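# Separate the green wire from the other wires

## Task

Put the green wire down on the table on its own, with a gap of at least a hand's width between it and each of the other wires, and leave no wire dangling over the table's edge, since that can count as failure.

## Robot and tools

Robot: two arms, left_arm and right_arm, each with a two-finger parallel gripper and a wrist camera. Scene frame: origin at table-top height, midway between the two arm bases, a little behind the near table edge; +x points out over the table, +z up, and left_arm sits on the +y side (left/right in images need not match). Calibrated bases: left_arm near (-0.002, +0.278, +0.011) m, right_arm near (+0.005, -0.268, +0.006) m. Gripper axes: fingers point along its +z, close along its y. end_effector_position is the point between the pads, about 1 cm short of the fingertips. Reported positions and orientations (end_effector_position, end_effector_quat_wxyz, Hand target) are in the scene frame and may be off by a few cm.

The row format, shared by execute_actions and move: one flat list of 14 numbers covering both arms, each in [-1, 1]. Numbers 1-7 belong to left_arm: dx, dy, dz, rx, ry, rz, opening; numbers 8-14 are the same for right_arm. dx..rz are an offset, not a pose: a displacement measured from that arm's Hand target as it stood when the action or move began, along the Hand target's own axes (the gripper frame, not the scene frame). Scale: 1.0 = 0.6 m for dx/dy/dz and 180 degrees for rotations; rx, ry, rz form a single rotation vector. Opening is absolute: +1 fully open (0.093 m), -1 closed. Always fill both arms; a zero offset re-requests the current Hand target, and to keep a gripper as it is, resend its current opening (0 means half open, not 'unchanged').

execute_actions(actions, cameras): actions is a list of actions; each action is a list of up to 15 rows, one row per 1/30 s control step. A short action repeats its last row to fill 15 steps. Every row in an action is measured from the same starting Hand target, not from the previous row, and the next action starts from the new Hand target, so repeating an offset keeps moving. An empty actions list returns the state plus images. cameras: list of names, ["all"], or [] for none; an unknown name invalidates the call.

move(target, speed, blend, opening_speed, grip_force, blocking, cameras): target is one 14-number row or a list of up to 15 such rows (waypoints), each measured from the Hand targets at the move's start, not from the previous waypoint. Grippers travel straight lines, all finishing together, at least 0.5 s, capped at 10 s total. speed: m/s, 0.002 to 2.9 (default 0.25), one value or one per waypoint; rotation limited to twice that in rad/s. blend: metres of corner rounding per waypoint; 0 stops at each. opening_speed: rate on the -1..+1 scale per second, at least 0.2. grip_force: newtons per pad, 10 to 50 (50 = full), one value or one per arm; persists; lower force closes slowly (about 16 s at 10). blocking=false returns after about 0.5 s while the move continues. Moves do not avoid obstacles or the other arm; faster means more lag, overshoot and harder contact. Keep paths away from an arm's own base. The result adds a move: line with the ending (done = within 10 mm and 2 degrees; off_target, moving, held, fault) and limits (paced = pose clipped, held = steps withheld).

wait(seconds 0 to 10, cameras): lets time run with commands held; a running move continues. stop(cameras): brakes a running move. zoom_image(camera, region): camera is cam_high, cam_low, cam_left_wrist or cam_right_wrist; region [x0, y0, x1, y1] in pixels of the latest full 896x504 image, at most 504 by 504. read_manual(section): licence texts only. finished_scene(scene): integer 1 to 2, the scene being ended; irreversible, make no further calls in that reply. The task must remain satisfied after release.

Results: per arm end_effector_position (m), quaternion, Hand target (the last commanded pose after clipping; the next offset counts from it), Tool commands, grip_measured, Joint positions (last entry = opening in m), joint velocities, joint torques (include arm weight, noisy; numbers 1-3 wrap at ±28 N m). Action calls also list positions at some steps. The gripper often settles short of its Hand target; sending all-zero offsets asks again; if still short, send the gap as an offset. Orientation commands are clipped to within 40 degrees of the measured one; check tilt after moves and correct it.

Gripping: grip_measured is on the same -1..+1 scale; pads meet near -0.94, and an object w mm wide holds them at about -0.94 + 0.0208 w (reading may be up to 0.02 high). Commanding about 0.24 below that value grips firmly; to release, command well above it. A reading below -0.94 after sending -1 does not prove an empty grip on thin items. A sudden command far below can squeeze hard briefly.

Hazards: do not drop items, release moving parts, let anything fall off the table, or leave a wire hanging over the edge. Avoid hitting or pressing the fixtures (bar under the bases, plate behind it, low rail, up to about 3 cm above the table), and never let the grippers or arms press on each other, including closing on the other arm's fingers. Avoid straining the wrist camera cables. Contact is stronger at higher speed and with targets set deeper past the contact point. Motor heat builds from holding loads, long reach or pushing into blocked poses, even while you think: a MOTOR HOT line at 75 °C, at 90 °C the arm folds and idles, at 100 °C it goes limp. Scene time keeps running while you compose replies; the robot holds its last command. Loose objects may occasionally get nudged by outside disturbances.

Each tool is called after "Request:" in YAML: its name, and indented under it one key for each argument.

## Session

Request:
execute_actions:
  actions: []

Request:
zoom_image:
  camera: "cam_high"
  region: [380, 80, 560, 220]

Request:
zoom_image:
  camera: "cam_low"
  region: [330, 100, 530, 280]

Scene clock: 0.00 s.
left_arm: end_effector_position=(+0.3099, +0.0069, +0.2523) grip_measured=-0.928 end_effector_quat_wxyz=(+0.465, +0.505, +0.584, -0.434) | right_arm: end_effector_position=(+0.3779, -0.2520, +0.4110) grip_measured=+1.000 end_effector_quat_wxyz=(+0.710, -0.015, +0.704, -0.008)
Joint positions: left_arm=[-0.358 1.54 0.982 0.125 1.082 0.331 0.001] | right_arm=[0 1.047 1.047 0 0 0 0.093]
Joint velocities: within noise
Joint torques (N m): no reading
Heat: left arm: 34 °C; right arm: 30 °C.
Hand target: left_arm +0.3107, +0.0068, +0.2572; +0.470, +0.506, +0.580, -0.432 | right_arm +0.3767, -0.2528, +0.4156; +0.713, -0.013, +0.701, -0.009
Tool commands: left_gripper/opening=-0.934775 right_gripper/opening=+1.0
camera_calibration:
cam_left_wrist: T_world_to_cam=[[-0.994056, -0.103275, 0.0344529, 0.299509], [-0.0891887, 0.591015, -0.801715, 0.261451], [0.0624351, -0.800022, -0.596713, 0.222475], [0, 0, 0, 1]] pos_world=[0.307157, 0.0543948, 0.332044]

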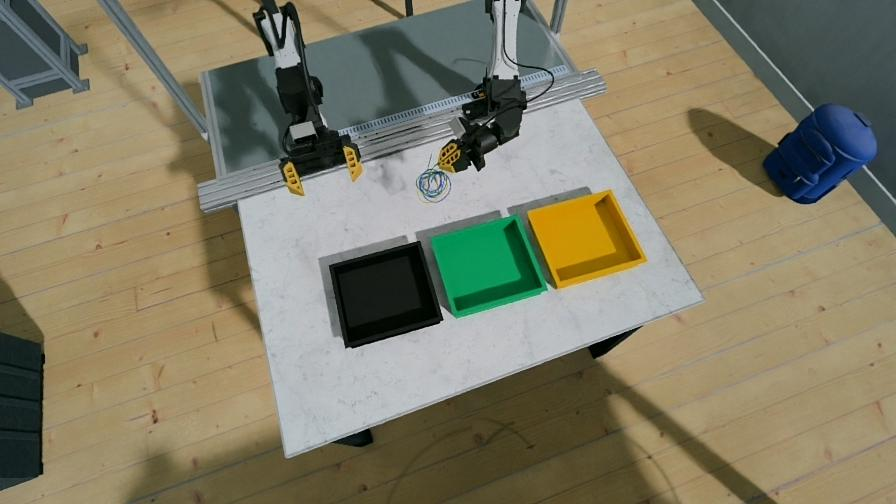

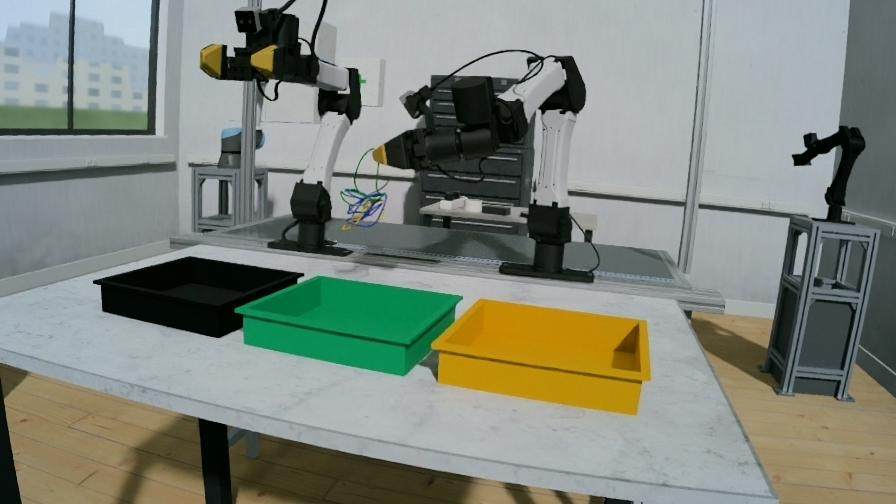

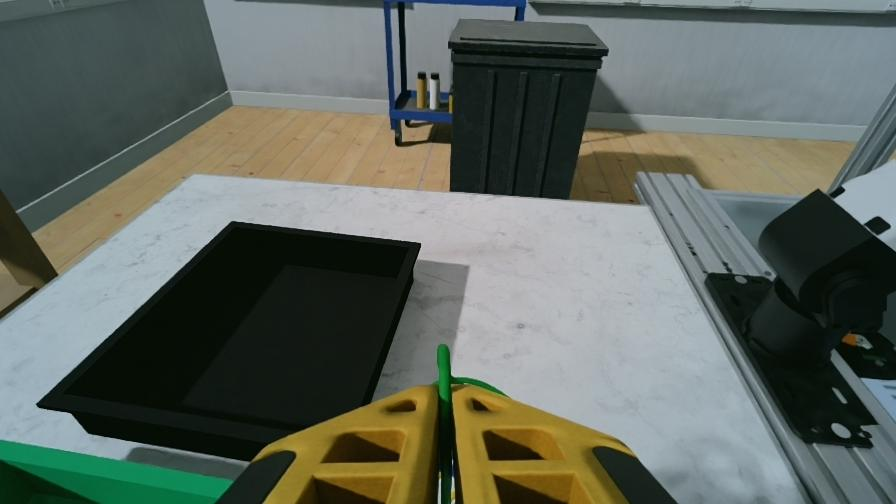

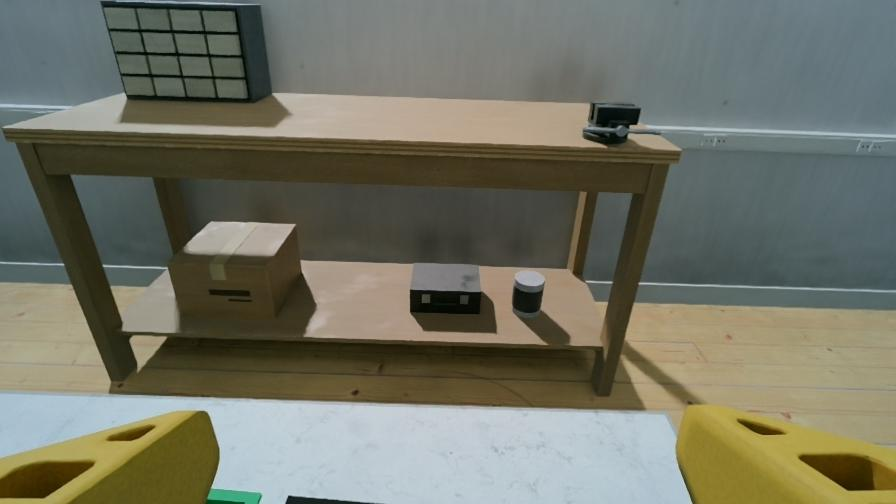

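Scaled by 2.800 from the camera's 896x504 image, which has a finer 1280x720 frame.

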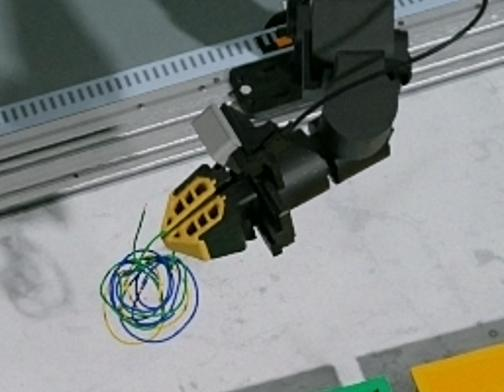

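Scaled by 2.520 from the camera's 896x504 image, which has a finer 1280x720 frame.

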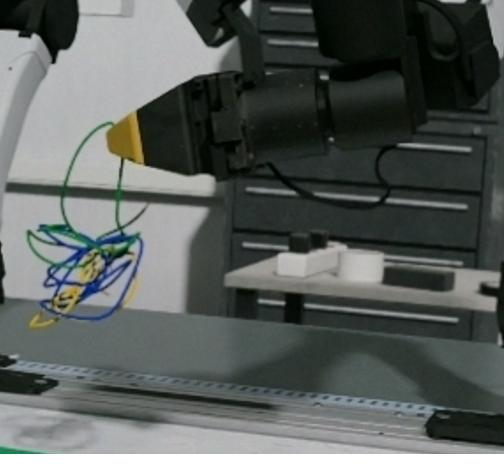

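Request:
move:
  target: [-0.101,0.016,-0.188,0,0,0,-0.934775,0.253,0.23,-0.137,-0.47,0,0,1]
  speed: 0.3
  cameras: ["cam_low","cam_right_wrist"]

Request:
zoom_image:
  camera: "cam_right_wrist"
  region: [300, 0, 600, 300]

Scene clock: 25.87 s.
left_arm: end_effector_position=(+0.3069, +0.1062, +0.3306) grip_measured=-0.928 end_effector_quat_wxyz=(+0.463, +0.502, +0.588, -0.433) | right_arm: end_effector_position=(+0.2982, -0.1218, +0.2593) grip_measured=+1.000 end_effector_quat_wxyz=(+0.517, -0.477, +0.537, +0.466)
Joint positions: left_arm=[-0.044 1.514 1.397 -0.853 1.324 0.891 0.001] | right_arm=[-0.114 1.405 0.718 0.56 -1.563 -0.109 0.093]
Joint torques (N m): left_arm=[0.25 -4.79 10.47 1.19 0.74 0.06] | right_arm=[0.69 -4.9 6.89 1.34 -0.24 -0.21]
Heat: left arm: 38 °C; right arm: 35 °C.
Hand target: left_arm +0.3109, +0.1071, +0.3375; +0.470, +0.506, +0.580, -0.432 | right_arm +0.2963, -0.1202, +0.2580; +0.518, -0.490, +0.525, +0.465
Off the commanded pose: left_arm 0.008 m, 1 deg | right_arm 0.003 m, 2 deg.
joint sent to its limit (right arm) — joint 5 (wrist yaw), lower limit. The joint targets still meet the commanded pose.
move: done
camera_calibration:
cam_right_wrist: T_world_to_cam=[[0.993176, -0.115004, -0.0193836, -0.306878], [-0.0695711, -0.450829, -0.889895, 0.235929], [0.0936023, 0.885171, -0.455754, 0.281807], [0, 0, 0, 1]] pos_world=[0.29482, -0.178375, 0.332438]
Images, in order (width x height): cam_low 896x504, cam_right_wrist 896x504.

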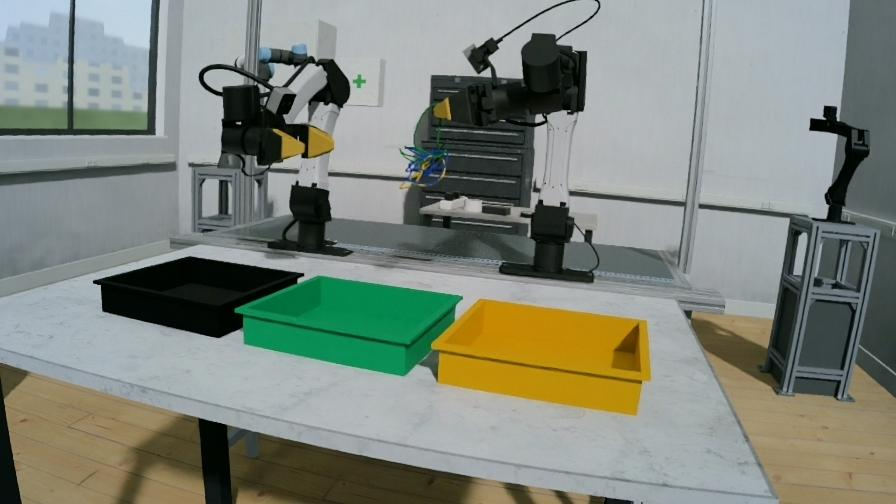

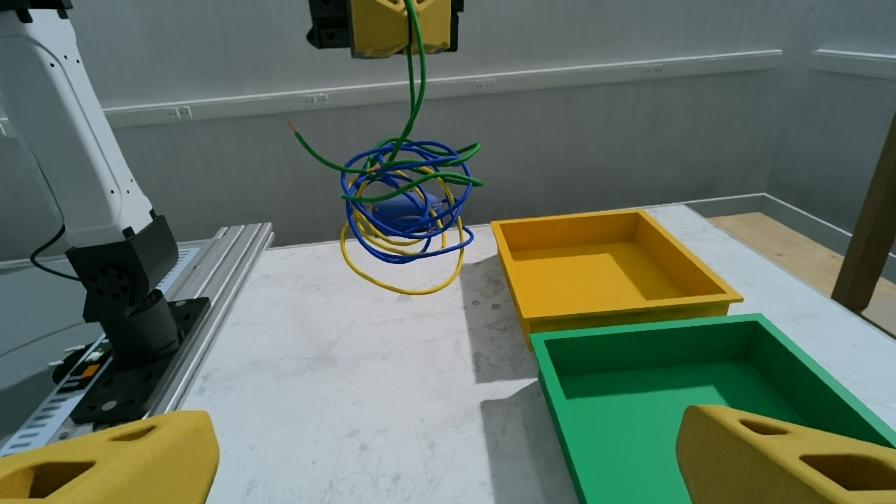

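Scaled by 1.680 from the camera's 896x504 image, which has a finer 1280x720 frame.

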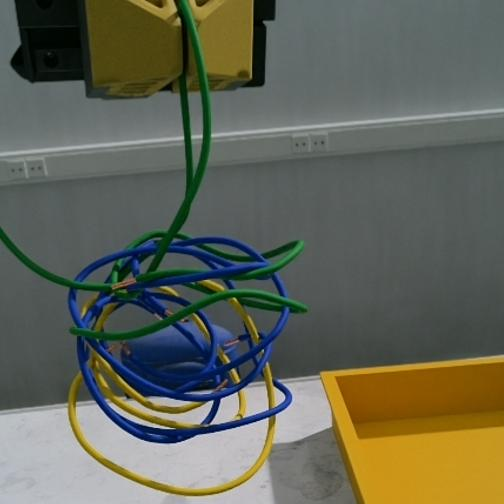

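Request:
move:
  target:
    - [0,0,0,0,0,0,-0.934775,0.11,0.003,0.167,0,0,0,1]
    - [0,0,0,0,0,0,-0.934775,0.11,0.019,0.35,0,0,0,1]
    - [0,0,0,0,0,0,-0.934775,0.11,0.019,0.35,0,0,0,-1]
    - [0,0,0,0,0,0,-0.934775,0.19,0.019,0.24,0,0,0,-1]
  speed: [0.3,0.15,0.15,0.1]
  blend: [0.03,0,0,0]
  opening_speed: 1.5
  cameras: ["cam_low","cam_right_wrist"]

Request:
zoom_image:
  camera: "cam_low"
  region: [330, 80, 530, 260]

Scene clock: 58.10 s.
left_arm: end_effector_position=(+0.3062, +0.1062, +0.3301) grip_measured=-0.928 end_effector_quat_wxyz=(+0.462, +0.502, +0.589, -0.433) | right_arm: end_effector_position=(+0.3020, +0.0241, +0.1464) grip_measured=-0.990 end_effector_quat_wxyz=(+0.522, -0.490, +0.523, +0.462)
Joint positions: left_arm=[-0.044 1.514 1.397 -0.86 1.324 0.897 0.001] | right_arm=[0.394 1.898 0.618 1.287 -1.075 -0.011 0]
Joint torques (N m): left_arm=[0.28 -4.62 10.78 1.16 0.74 0.07] | right_arm=[-0.42 -6.74 4.05 1.74 -0.11 0.02]
Heat: left arm: 42 °C; right arm: 35 °C.
Hand target: left_arm +0.3108, +0.1071, +0.3375; +0.470, +0.506, +0.580, -0.432 | right_arm +0.2996, +0.0207, +0.1396; +0.518, -0.490, +0.525, +0.465
Off the commanded pose: left_arm 0.009 m, 1 deg | right_arm 0.008 m, 1 deg.
move: done; target 3's new opening was sent with right_arm's hand 0.011 m and 2 deg from that target
camera_calibration:
cam_right_wrist: T_world_to_cam=[[0.99532, -0.0953983, 0.0154051, -0.302187], [-0.0294618, -0.4514, -0.891835, 0.189682], [0.0920334, 0.887208, -0.452098, 0.100808], [0, 0, 0, 1]] pos_world=[0.297083, -0.0326434, 0.219395]
Images, in order (width x height): cam_low 896x504, cam_right_wrist 896x504.

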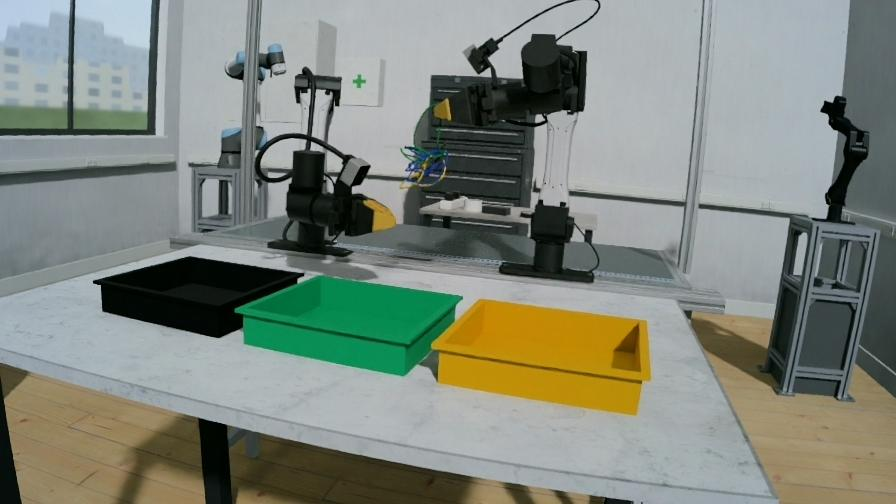

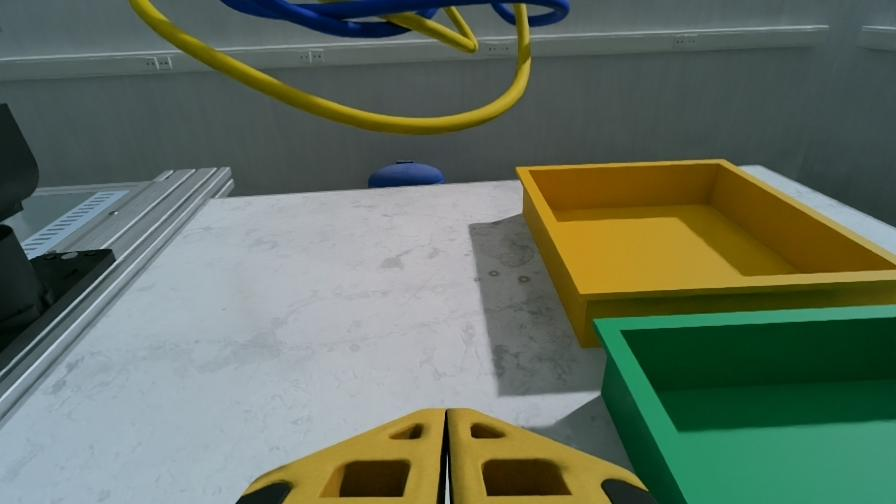

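Scaled by 2.520 from the camera's 896x504 image, which has a finer 1280x720 frame.

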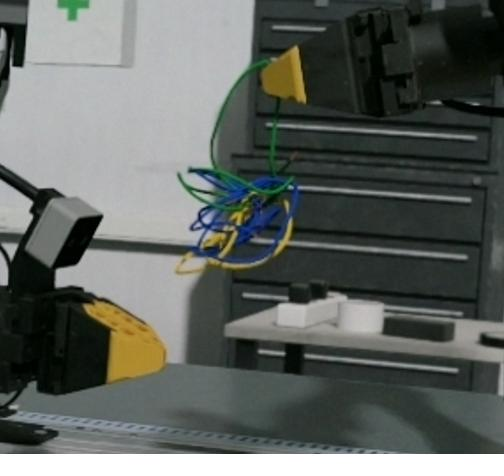

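Request:
move:
  target:
    - [0,0,0,0,0,0,-0.934775,-0.03,0,0.07,0,0,0,1]
    - [0,0,0,0,0,0,-0.934775,-0.155,0,0.07,0,0,0,1]
    - [0,0,0,0,0,0,-0.934775,-0.155,0,0.07,0,0,0,-1]
    - [0,0,0,0,0,0,-0.934775,-0.07,0,0.0,0,0,0,-1]
  speed: [0.2,0.12,0.12,0.1]
  opening_speed: 1.5
  cameras: ["cam_low","cam_right_wrist"]

Request:
zoom_image:
  camera: "cam_low"
  region: [330, 80, 530, 260]

Scene clock: 86.70 s.
left_arm: end_effector_position=(+0.3058, +0.1062, +0.3301) grip_measured=-0.928 end_effector_quat_wxyz=(+0.462, +0.501, +0.589, -0.435) | right_arm: end_effector_position=(+0.2998, +0.0262, +0.1917) grip_measured=-0.985 end_effector_quat_wxyz=(+0.524, -0.490, +0.519, +0.463)
Joint positions: left_arm=[-0.044 1.514 1.397 -0.863 1.325 0.897 0.001] | right_arm=[0.397 1.725 0.659 1.089 -1.074 -0.003 0]
Joint torques (N m): left_arm=[0.38 -4.56 10.86 1.22 0.75 0.1] | right_arm=[-0.58 -6.32 4.66 1.71 -0.11 -0.1]
Heat: left arm: 44 °C; right arm: 35 °C.
Hand target: left_arm +0.3108, +0.1071, +0.3375; +0.470, +0.506, +0.580, -0.432 | right_arm +0.2988, +0.0220, +0.1815; +0.518, -0.489, +0.525, +0.465
Off the commanded pose: left_arm 0.009 m, 2 deg | right_arm 0.011 m, 1 deg.
move: off_target (right_arm); target 3's new opening was sent with right_arm's hand 0.020 m and 3 deg from that target
camera_calibration:
cam_right_wrist: T_world_to_cam=[[0.995479, -0.0925443, 0.0213707, -0.301867], [-0.0221757, -0.445248, -0.895133, 0.22932], [0.0923547, 0.890612, -0.445287, 0.118126], [0, 0, 0, 1]] pos_world=[0.294678, -0.0310367, 0.264323]
Images, in order (width x height): cam_low 896x504, cam_right_wrist 896x504.

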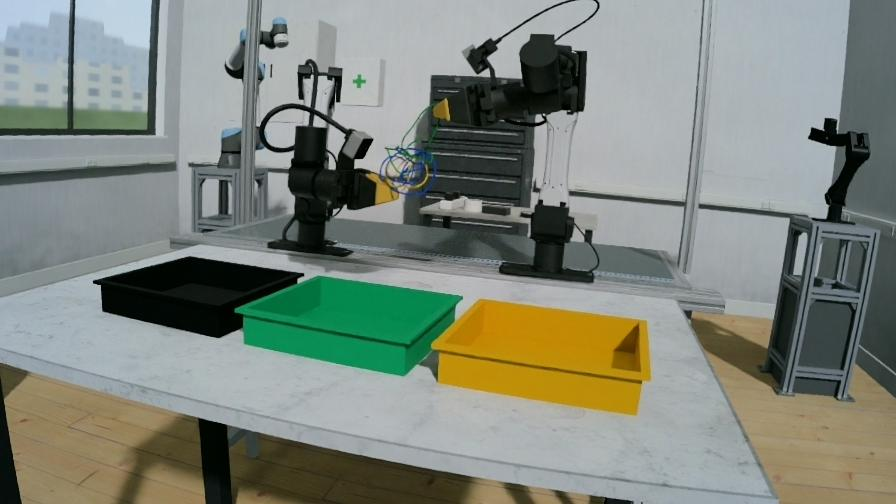

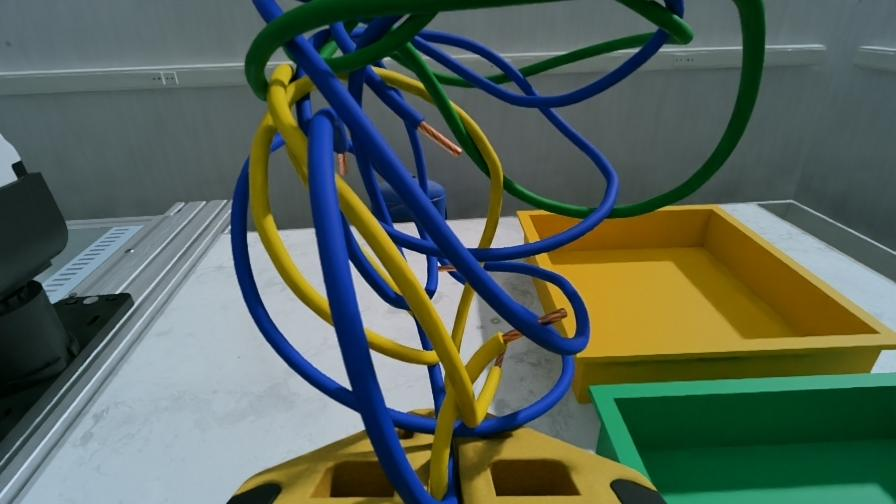

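Scaled by 2.520 from the camera's 896x504 image, which has a finer 1280x720 frame.

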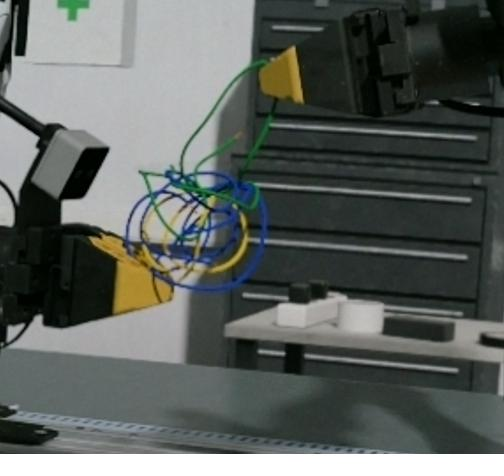

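Request:
move:
  target: [0,0,0,0,0,0,-0.934775,0.133,0.016,-0.202,0,0,0,-1]
  speed: 0.12
  cameras: ["cam_low","cam_high"]

Request:
zoom_image:
  camera: "cam_low"
  region: [280, 80, 530, 280]

Request:
zoom_image:
  camera: "cam_high"
  region: [340, 80, 540, 260]

Scene clock: 99.53 s.
left_arm: end_effector_position=(+0.3057, +0.1062, +0.3273) grip_measured=-0.928 end_effector_quat_wxyz=(+0.456, +0.498, +0.593, -0.438) | right_arm: end_effector_position=(+0.2829, -0.0959, +0.1096) grip_measured=-0.985 end_effector_quat_wxyz=(+0.510, -0.489, +0.530, +0.468)
Joint positions: left_arm=[-0.044 1.52 1.397 -0.877 1.324 0.901 0.001] | right_arm=[-0.005 1.954 0.433 1.409 -1.483 -0.105 0]
Joint torques (N m): left_arm=[0.31 -5.07 10.84 1.31 0.75 0.06] | right_arm=[-1.06 -5.55 1.99 1.58 -0.17 -0.15]
Heat: left arm: 45 °C; right arm: 36 °C.
Hand target: left_arm +0.3109, +0.1071, +0.3374; +0.470, +0.506, +0.580, -0.432 | right_arm +0.2799, -0.1004, +0.1053; +0.518, -0.490, +0.525, +0.465
Off the commanded pose: left_arm 0.011 m, 2 deg | right_arm 0.007 m, 1 deg.
move: off_target (left_arm)
Images, in order (width x height): cam_high 896x504, cam_low 896x504.

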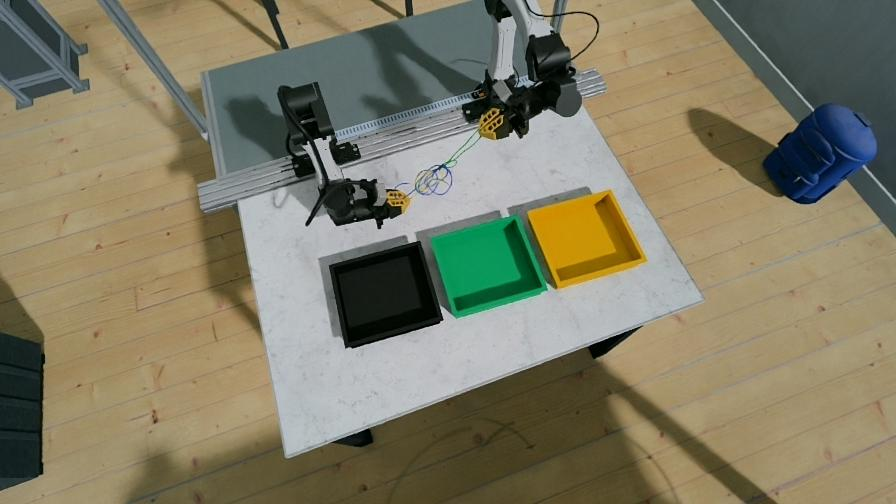

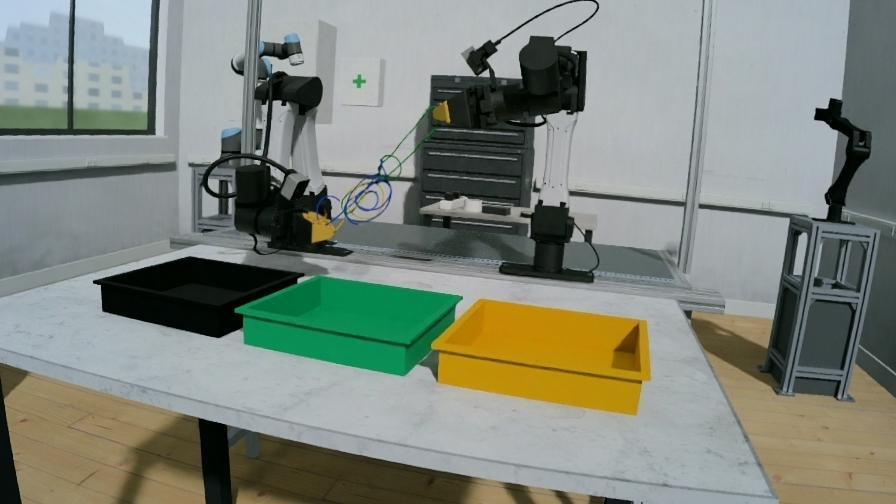

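Scaled by 2.016 from the camera's 896x504 image, which has a finer 1280x720 frame.

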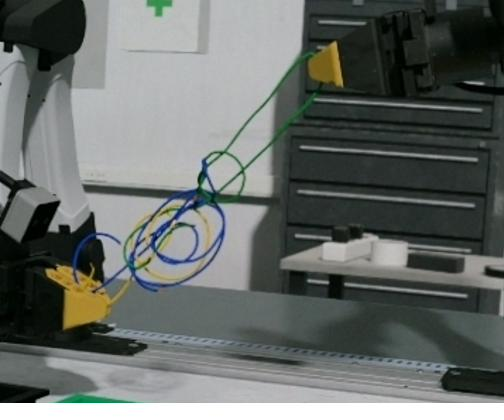

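Scaled by 2.520 from the camera's 896x504 image, which has a finer 1280x720 frame.

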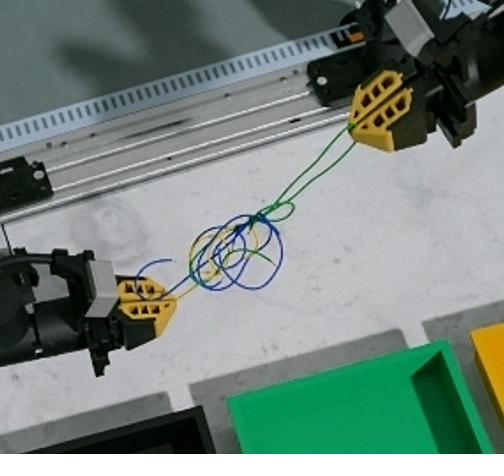

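Request:
move:
  target: [0.3,0.071,-0.368,-0.2,0,0,-0.934775,0,0,0,0,0,0,-1]
  speed: 0.12
  cameras: ["cam_low","cam_high"]

Request:
zoom_image:
  camera: "cam_low"
  region: [280, 100, 660, 300]

Request:
zoom_image:
  camera: "cam_high"
  region: [340, 80, 600, 260]

Scene clock: 113.40 s.
left_arm: end_effector_position=(+0.3100, +0.3324, +0.1958) grip_measured=-0.928 end_effector_quat_wxyz=(+0.566, +0.332, +0.699, -0.283) | right_arm: end_effector_position=(+0.2783, -0.0883, +0.1103) grip_measured=-0.985 end_effector_quat_wxyz=(+0.510, -0.502, +0.517, +0.470)
Joint positions: left_arm=[0.694 1.725 1.133 -1.185 1.352 1.748 0.001] | right_arm=[0.023 1.965 0.433 1.45 -1.484 -0.098 0]
Joint torques (N m): left_arm=[5.22 -5.42 8.47 0.89 1.07 0.13] | right_arm=[-3.43 -5.29 1.83 1.61 -0.12 -0.03]
Heat: left arm: 46 °C; right arm: 37 °C.
Hand target: left_arm +0.3211, +0.3603, +0.2006; +0.603, +0.336, +0.685, -0.231 | right_arm +0.2799, -0.1003, +0.1053; +0.518, -0.490, +0.525, +0.465
Off the commanded pose: left_arm 0.030 m, 7 deg | right_arm 0.013 m, 2 deg.
move: off_target (left_arm, right_arm)
Images, in order (width x height): cam_high 896x504, cam_low 896x504.

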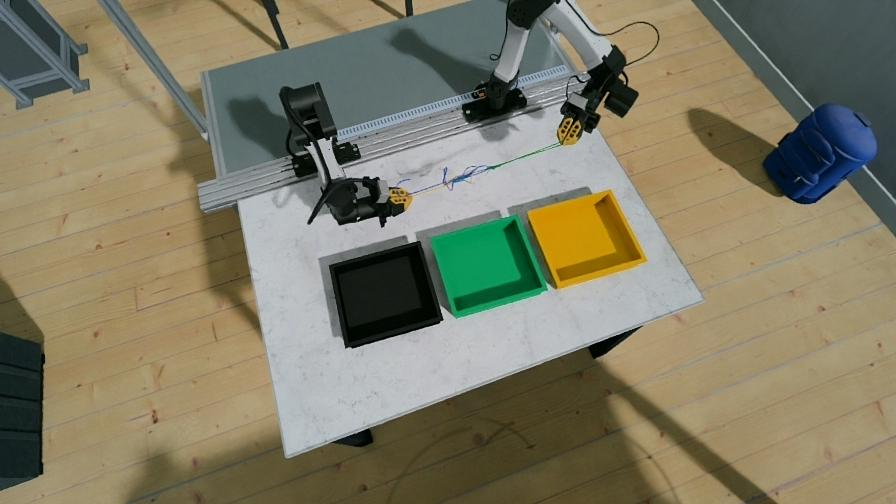

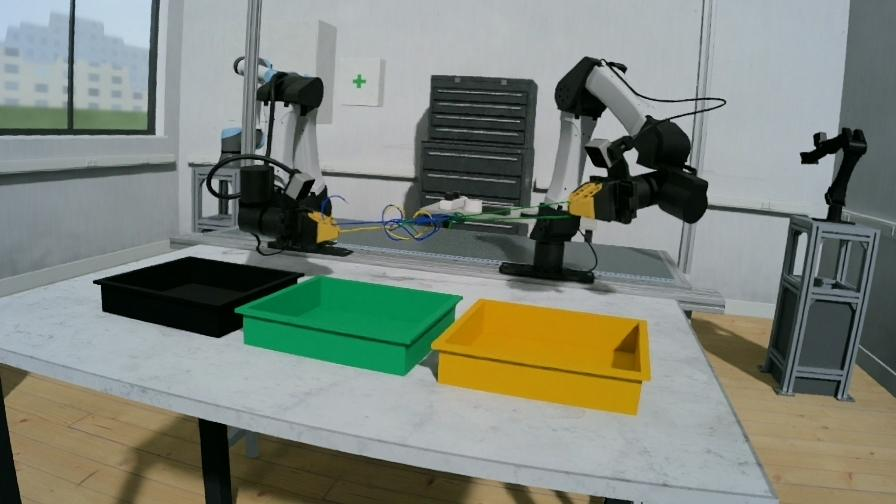

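Scaled by 1.326 from the camera's 896x504 image, which has a finer 1280x720 frame.

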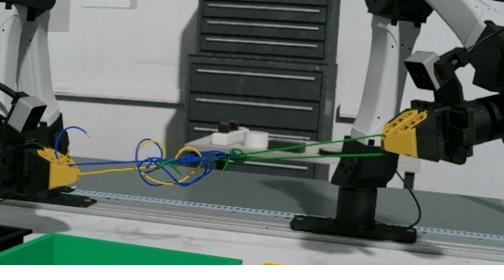

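Scaled by 1.938 from the camera's 896x504 image, which has a finer 1280x720 frame.

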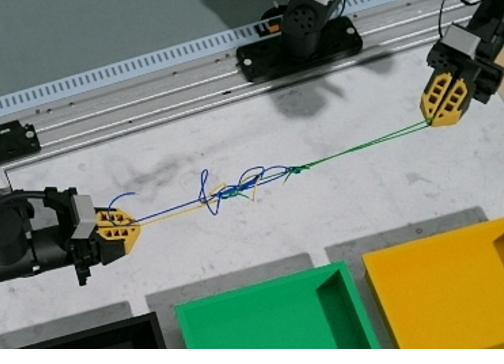

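Request:
move:
  target: [0,0,0,0,0,0,-0.934775,0,-0.01,-0.1,0.08,0,0,-1]
  speed: 0.06
  cameras: ["cam_low","cam_high","cam_left_wrist"]

Request:
zoom_image:
  camera: "cam_left_wrist"
  region: [400, 0, 896, 320]

Request:
zoom_image:
  camera: "cam_high"
  region: [340, 80, 600, 260]

Scene clock: 127.27 s.
left_arm: end_effector_position=(+0.2967, +0.3213, +0.1909) grip_measured=-0.928 end_effector_quat_wxyz=(+0.540, +0.329, +0.709, -0.313) | right_arm: end_effector_position=(+0.2657, -0.1351, +0.1025) grip_measured=-0.985 end_effector_quat_wxyz=(+0.532, -0.445, +0.567, +0.444)
Joint positions: left_arm=[0.69 1.74 1.133 -1.33 1.315 1.843 0.001] | right_arm=[-0.161 1.94 0.288 1.505 -1.511 -0.102 0]
Joint torques (N m): left_arm=[6.41 -5.11 10.25 1.16 1.35 0.09] | right_arm=[-7.36 -7.71 2 1.6 0.43 -0.14]
Heat: left arm: 46 °C; right arm: 37 °C.
Hand target: left_arm +0.3211, +0.3604, +0.2005; +0.603, +0.336, +0.685, -0.231 | right_arm +0.2806, -0.1607, +0.1072; +0.576, -0.421, +0.579, +0.396
Off the commanded pose: left_arm 0.047 m, 12 deg | right_arm 0.030 m, 8 deg.
move: off_target (left_arm, right_arm)
camera_calibration:
cam_left_wrist: T_world_to_cam=[[-0.80992, -0.580202, 0.0859994, 0.409673], [-0.417255, 0.466891, -0.779687, 0.158276], [0.412223, -0.667367, -0.620236, 0.296215], [0, 0, 0, 1]] pos_world=[0.275737, 0.36148, 0.271897]
Images, in order (width x height): cam_high 896x504, cam_low 896x504, cam_left_wrist 896x504.

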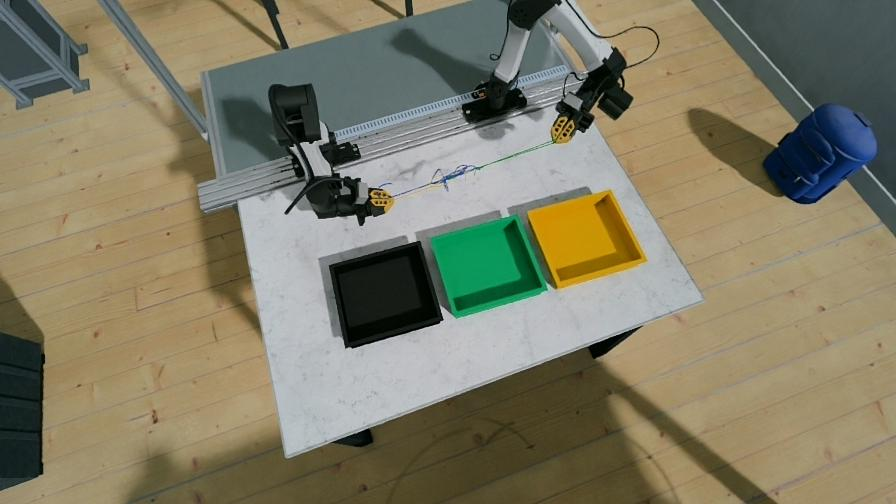

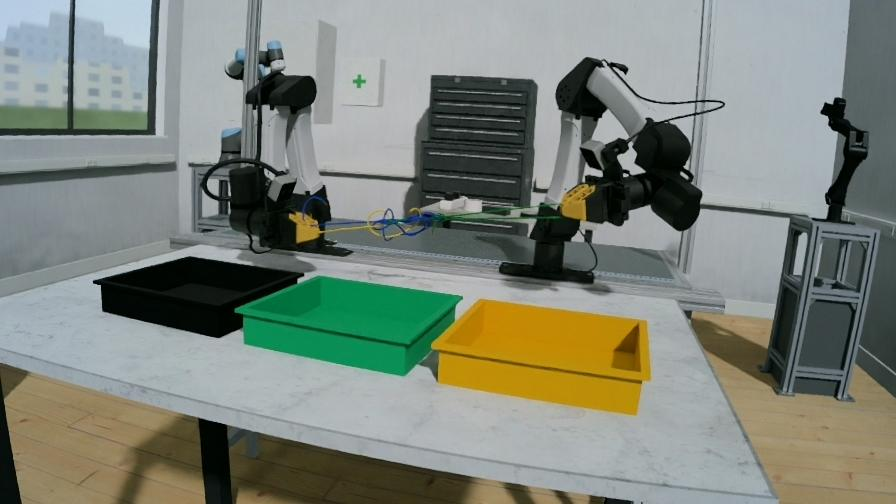

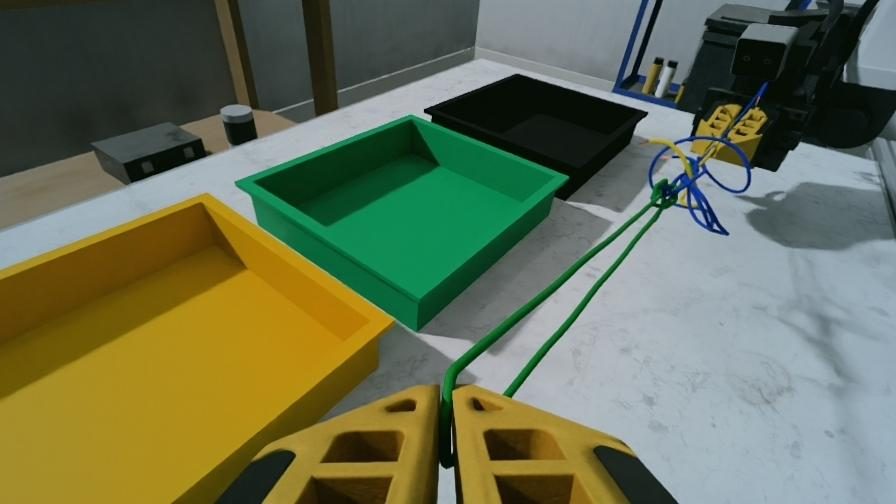

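Scaled by 1.016 from the camera's 896x504 image, which has a finer 1280x720 frame.

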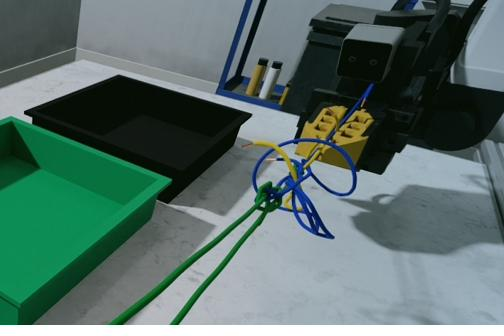

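Scaled by 1.938 from the camera's 896x504 image, which has a finer 1280x720 frame.

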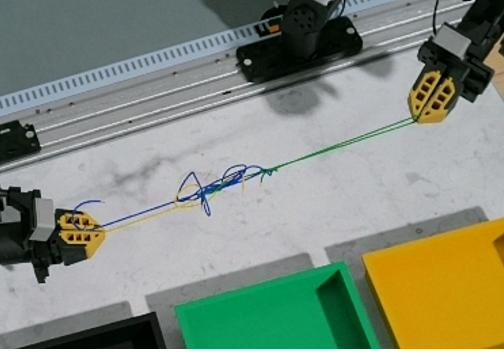

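Request:
move:
  target: [-0.025,-0.121,0.087,0,0,0,-0.934775,0,0,0,0,0,0,-1]
  speed: 0.1
  cameras: ["all"]

Scene clock: 168.67 s.
left_arm: end_effector_position=(+0.3042, +0.2734, +0.2001) grip_measured=-0.928 end_effector_quat_wxyz=(+0.601, +0.334, +0.686, -0.238) | right_arm: end_effector_position=(+0.2791, -0.1573, +0.1033) grip_measured=-0.985 end_effector_quat_wxyz=(+0.555, -0.417, +0.588, +0.414)
Joint positions: left_arm=[0.52 1.283 0.617 -0.059 1.298 0.771 0.001] | right_arm=[-0.24 1.937 0.288 1.505 -1.487 -0.102 0]
Joint torques (N m): left_arm=[-0.69 -5.42 6.27 1.69 0.39 -0.12] | right_arm=[-0.88 -6.54 2.21 1.74 0.04 -0.06]
Heat: left arm: 47 °C; right arm: 38 °C.
Hand target: left_arm +0.3031, +0.2715, +0.2002; +0.603, +0.336, +0.685, -0.231 | right_arm +0.2806, -0.1607, +0.1072; +0.576, -0.421, +0.579, +0.396
Off the commanded pose: left_arm 0.002 m, 1 deg | right_arm 0.005 m, 3 deg.
move: off_target (right_arm)
camera_calibration:
cam_left_wrist: T_world_to_cam=[[-0.750937, -0.655743, -0.0780696, 0.422696], [-0.33024, 0.475272, -0.815511, 0.169308], [0.57187, -0.586616, -0.573451, 0.186874], [0, 0, 0, 1]] pos_world=[0.266463, 0.306336, 0.278236]
cam_right_wrist: T_world_to_cam=[[0.949208, -0.31257, -0.0361177, -0.312], [-0.175303, -0.430023, -0.885635, 0.112224], [0.261291, 0.846983, -0.462976, 0.191962], [0, 0, 0, 1]] pos_world=[0.265668, -0.211852, 0.176994]

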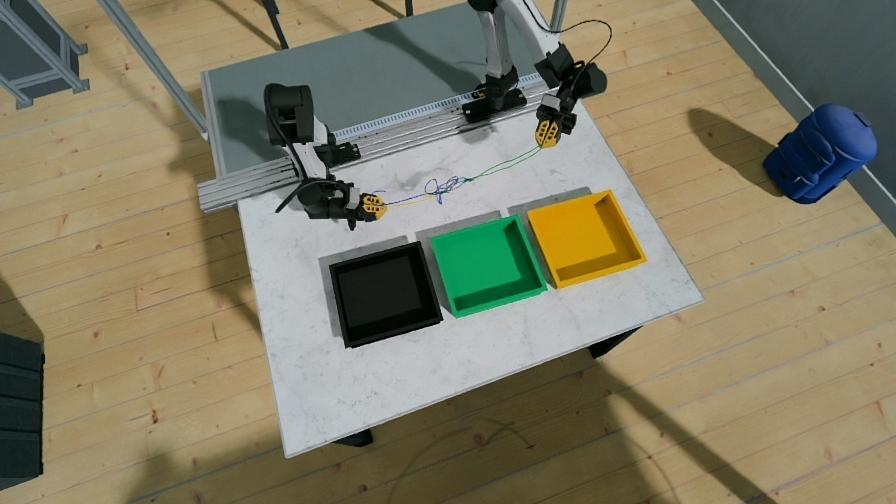

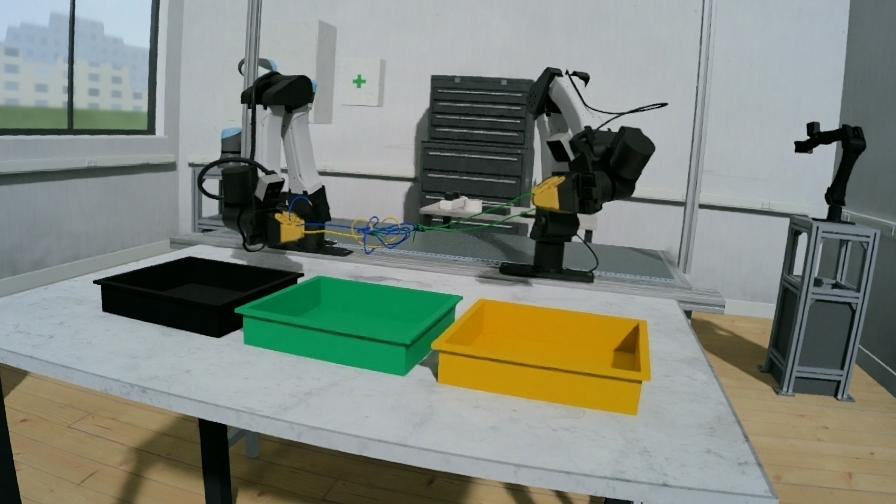

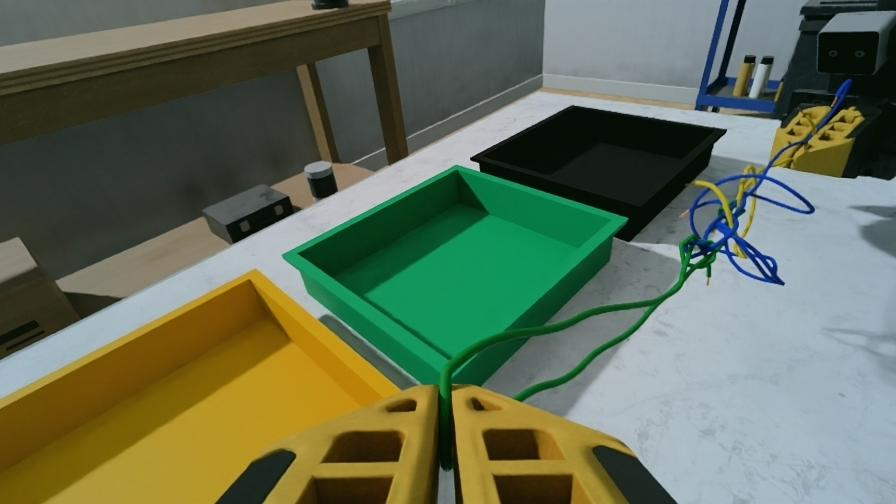

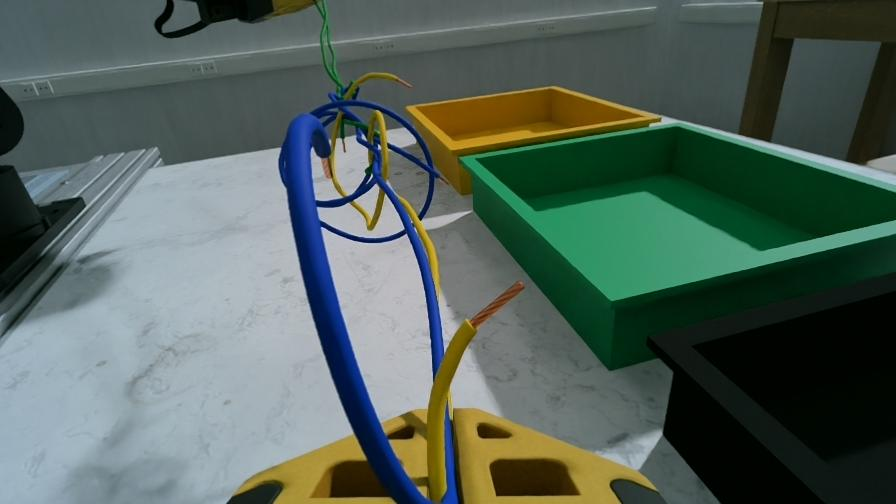

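Request:
zoom_image:
  camera: "cam_right_wrist"
  region: [240, 30, 480, 260]

Request:
zoom_image:
  camera: "cam_left_wrist"
  region: [640, 60, 896, 300]

Scaled by 2.100 from the camera's 896x504 image, which has a finer 1280x720 frame.

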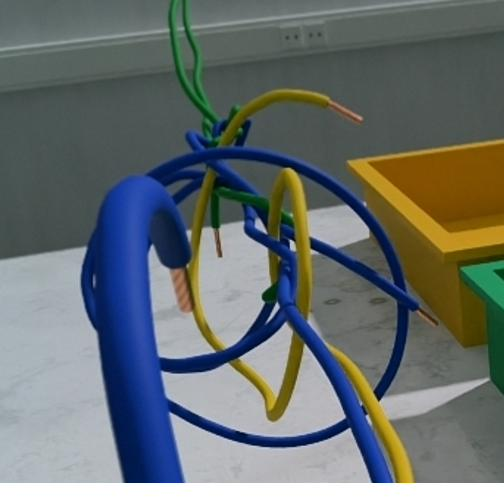

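Scaled by 1.969 from the camera's 896x504 image, which has a finer 1280x720 frame.

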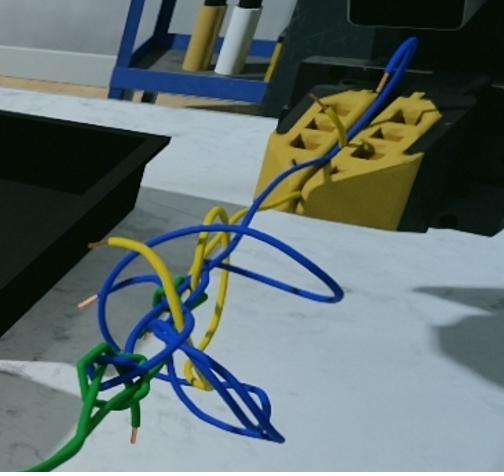

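Request:
move:
  target: [-0.334,-0.109,0.115,0.2,0,0,-0.934775,-0.044,0.044,0.178,-0.11,0,0,-1]
  speed: 0.15
  cameras: ["cam_right_wrist","cam_low"]

Scene clock: 207.53 s.
left_arm: end_effector_position=(+0.3073, +0.1428, +0.3772) grip_measured=-0.928 end_effector_quat_wxyz=(+0.467, +0.501, +0.586, -0.432) | right_arm: end_effector_position=(+0.2845, -0.0523, +0.1267) grip_measured=-0.985 end_effector_quat_wxyz=(+0.486, -0.509, +0.508, +0.496)
Joint positions: left_arm=[0.078 1.703 1.831 -1.58 1.373 1.39 0.001] | right_arm=[0.145 1.937 0.52 1.396 -1.429 -0.005 0]
Joint torques (N m): left_arm=[-0.58 -5.38 8.98 0.46 0.79 0.06] | right_arm=[0.54 -7.53 6.19 1.31 0.13 -0.03]
Heat: left arm: 45 °C; right arm: 39 °C.
Hand target: left_arm +0.3102, +0.1416, +0.3799; +0.470, +0.506, +0.580, -0.432 | right_arm +0.2908, -0.0503, +0.1302; +0.495, -0.513, +0.502, +0.490
Off the commanded pose: left_arm 0.004 m, 1 deg | right_arm 0.008 m, 1 deg.
joint sent to its limit (left arm) — joint 4 (wrist pitch), lower limit. The joint targets still meet the commanded pose.
move: done
camera_calibration:
cam_right_wrist: T_world_to_cam=[[0.999758, 0.0082791, -0.0203973, -0.283158], [-0.0143288, -0.458677, -0.888487, 0.131997], [-0.0167117, 0.888564, -0.458447, 0.193102], [0, 0, 0, 1]] pos_world=[0.288208, -0.108695, 0.200029]
Images, in order (width x height): cam_low 896x504, cam_right_wrist 896x504.

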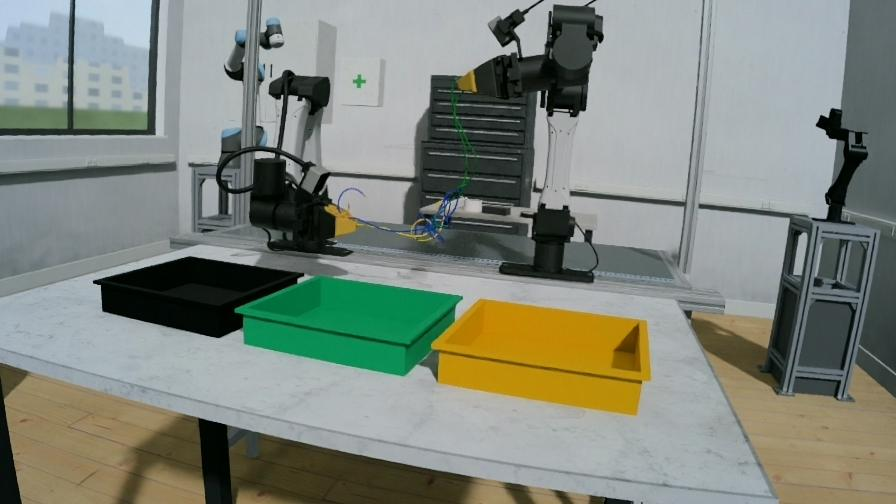

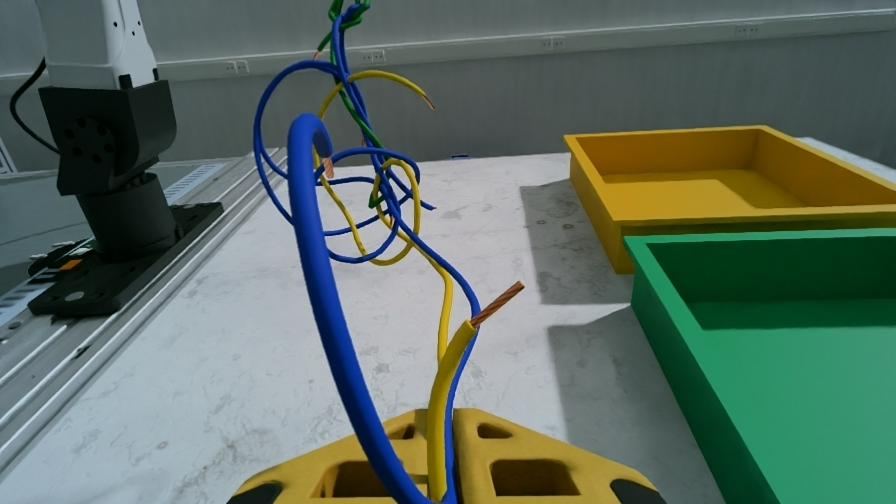

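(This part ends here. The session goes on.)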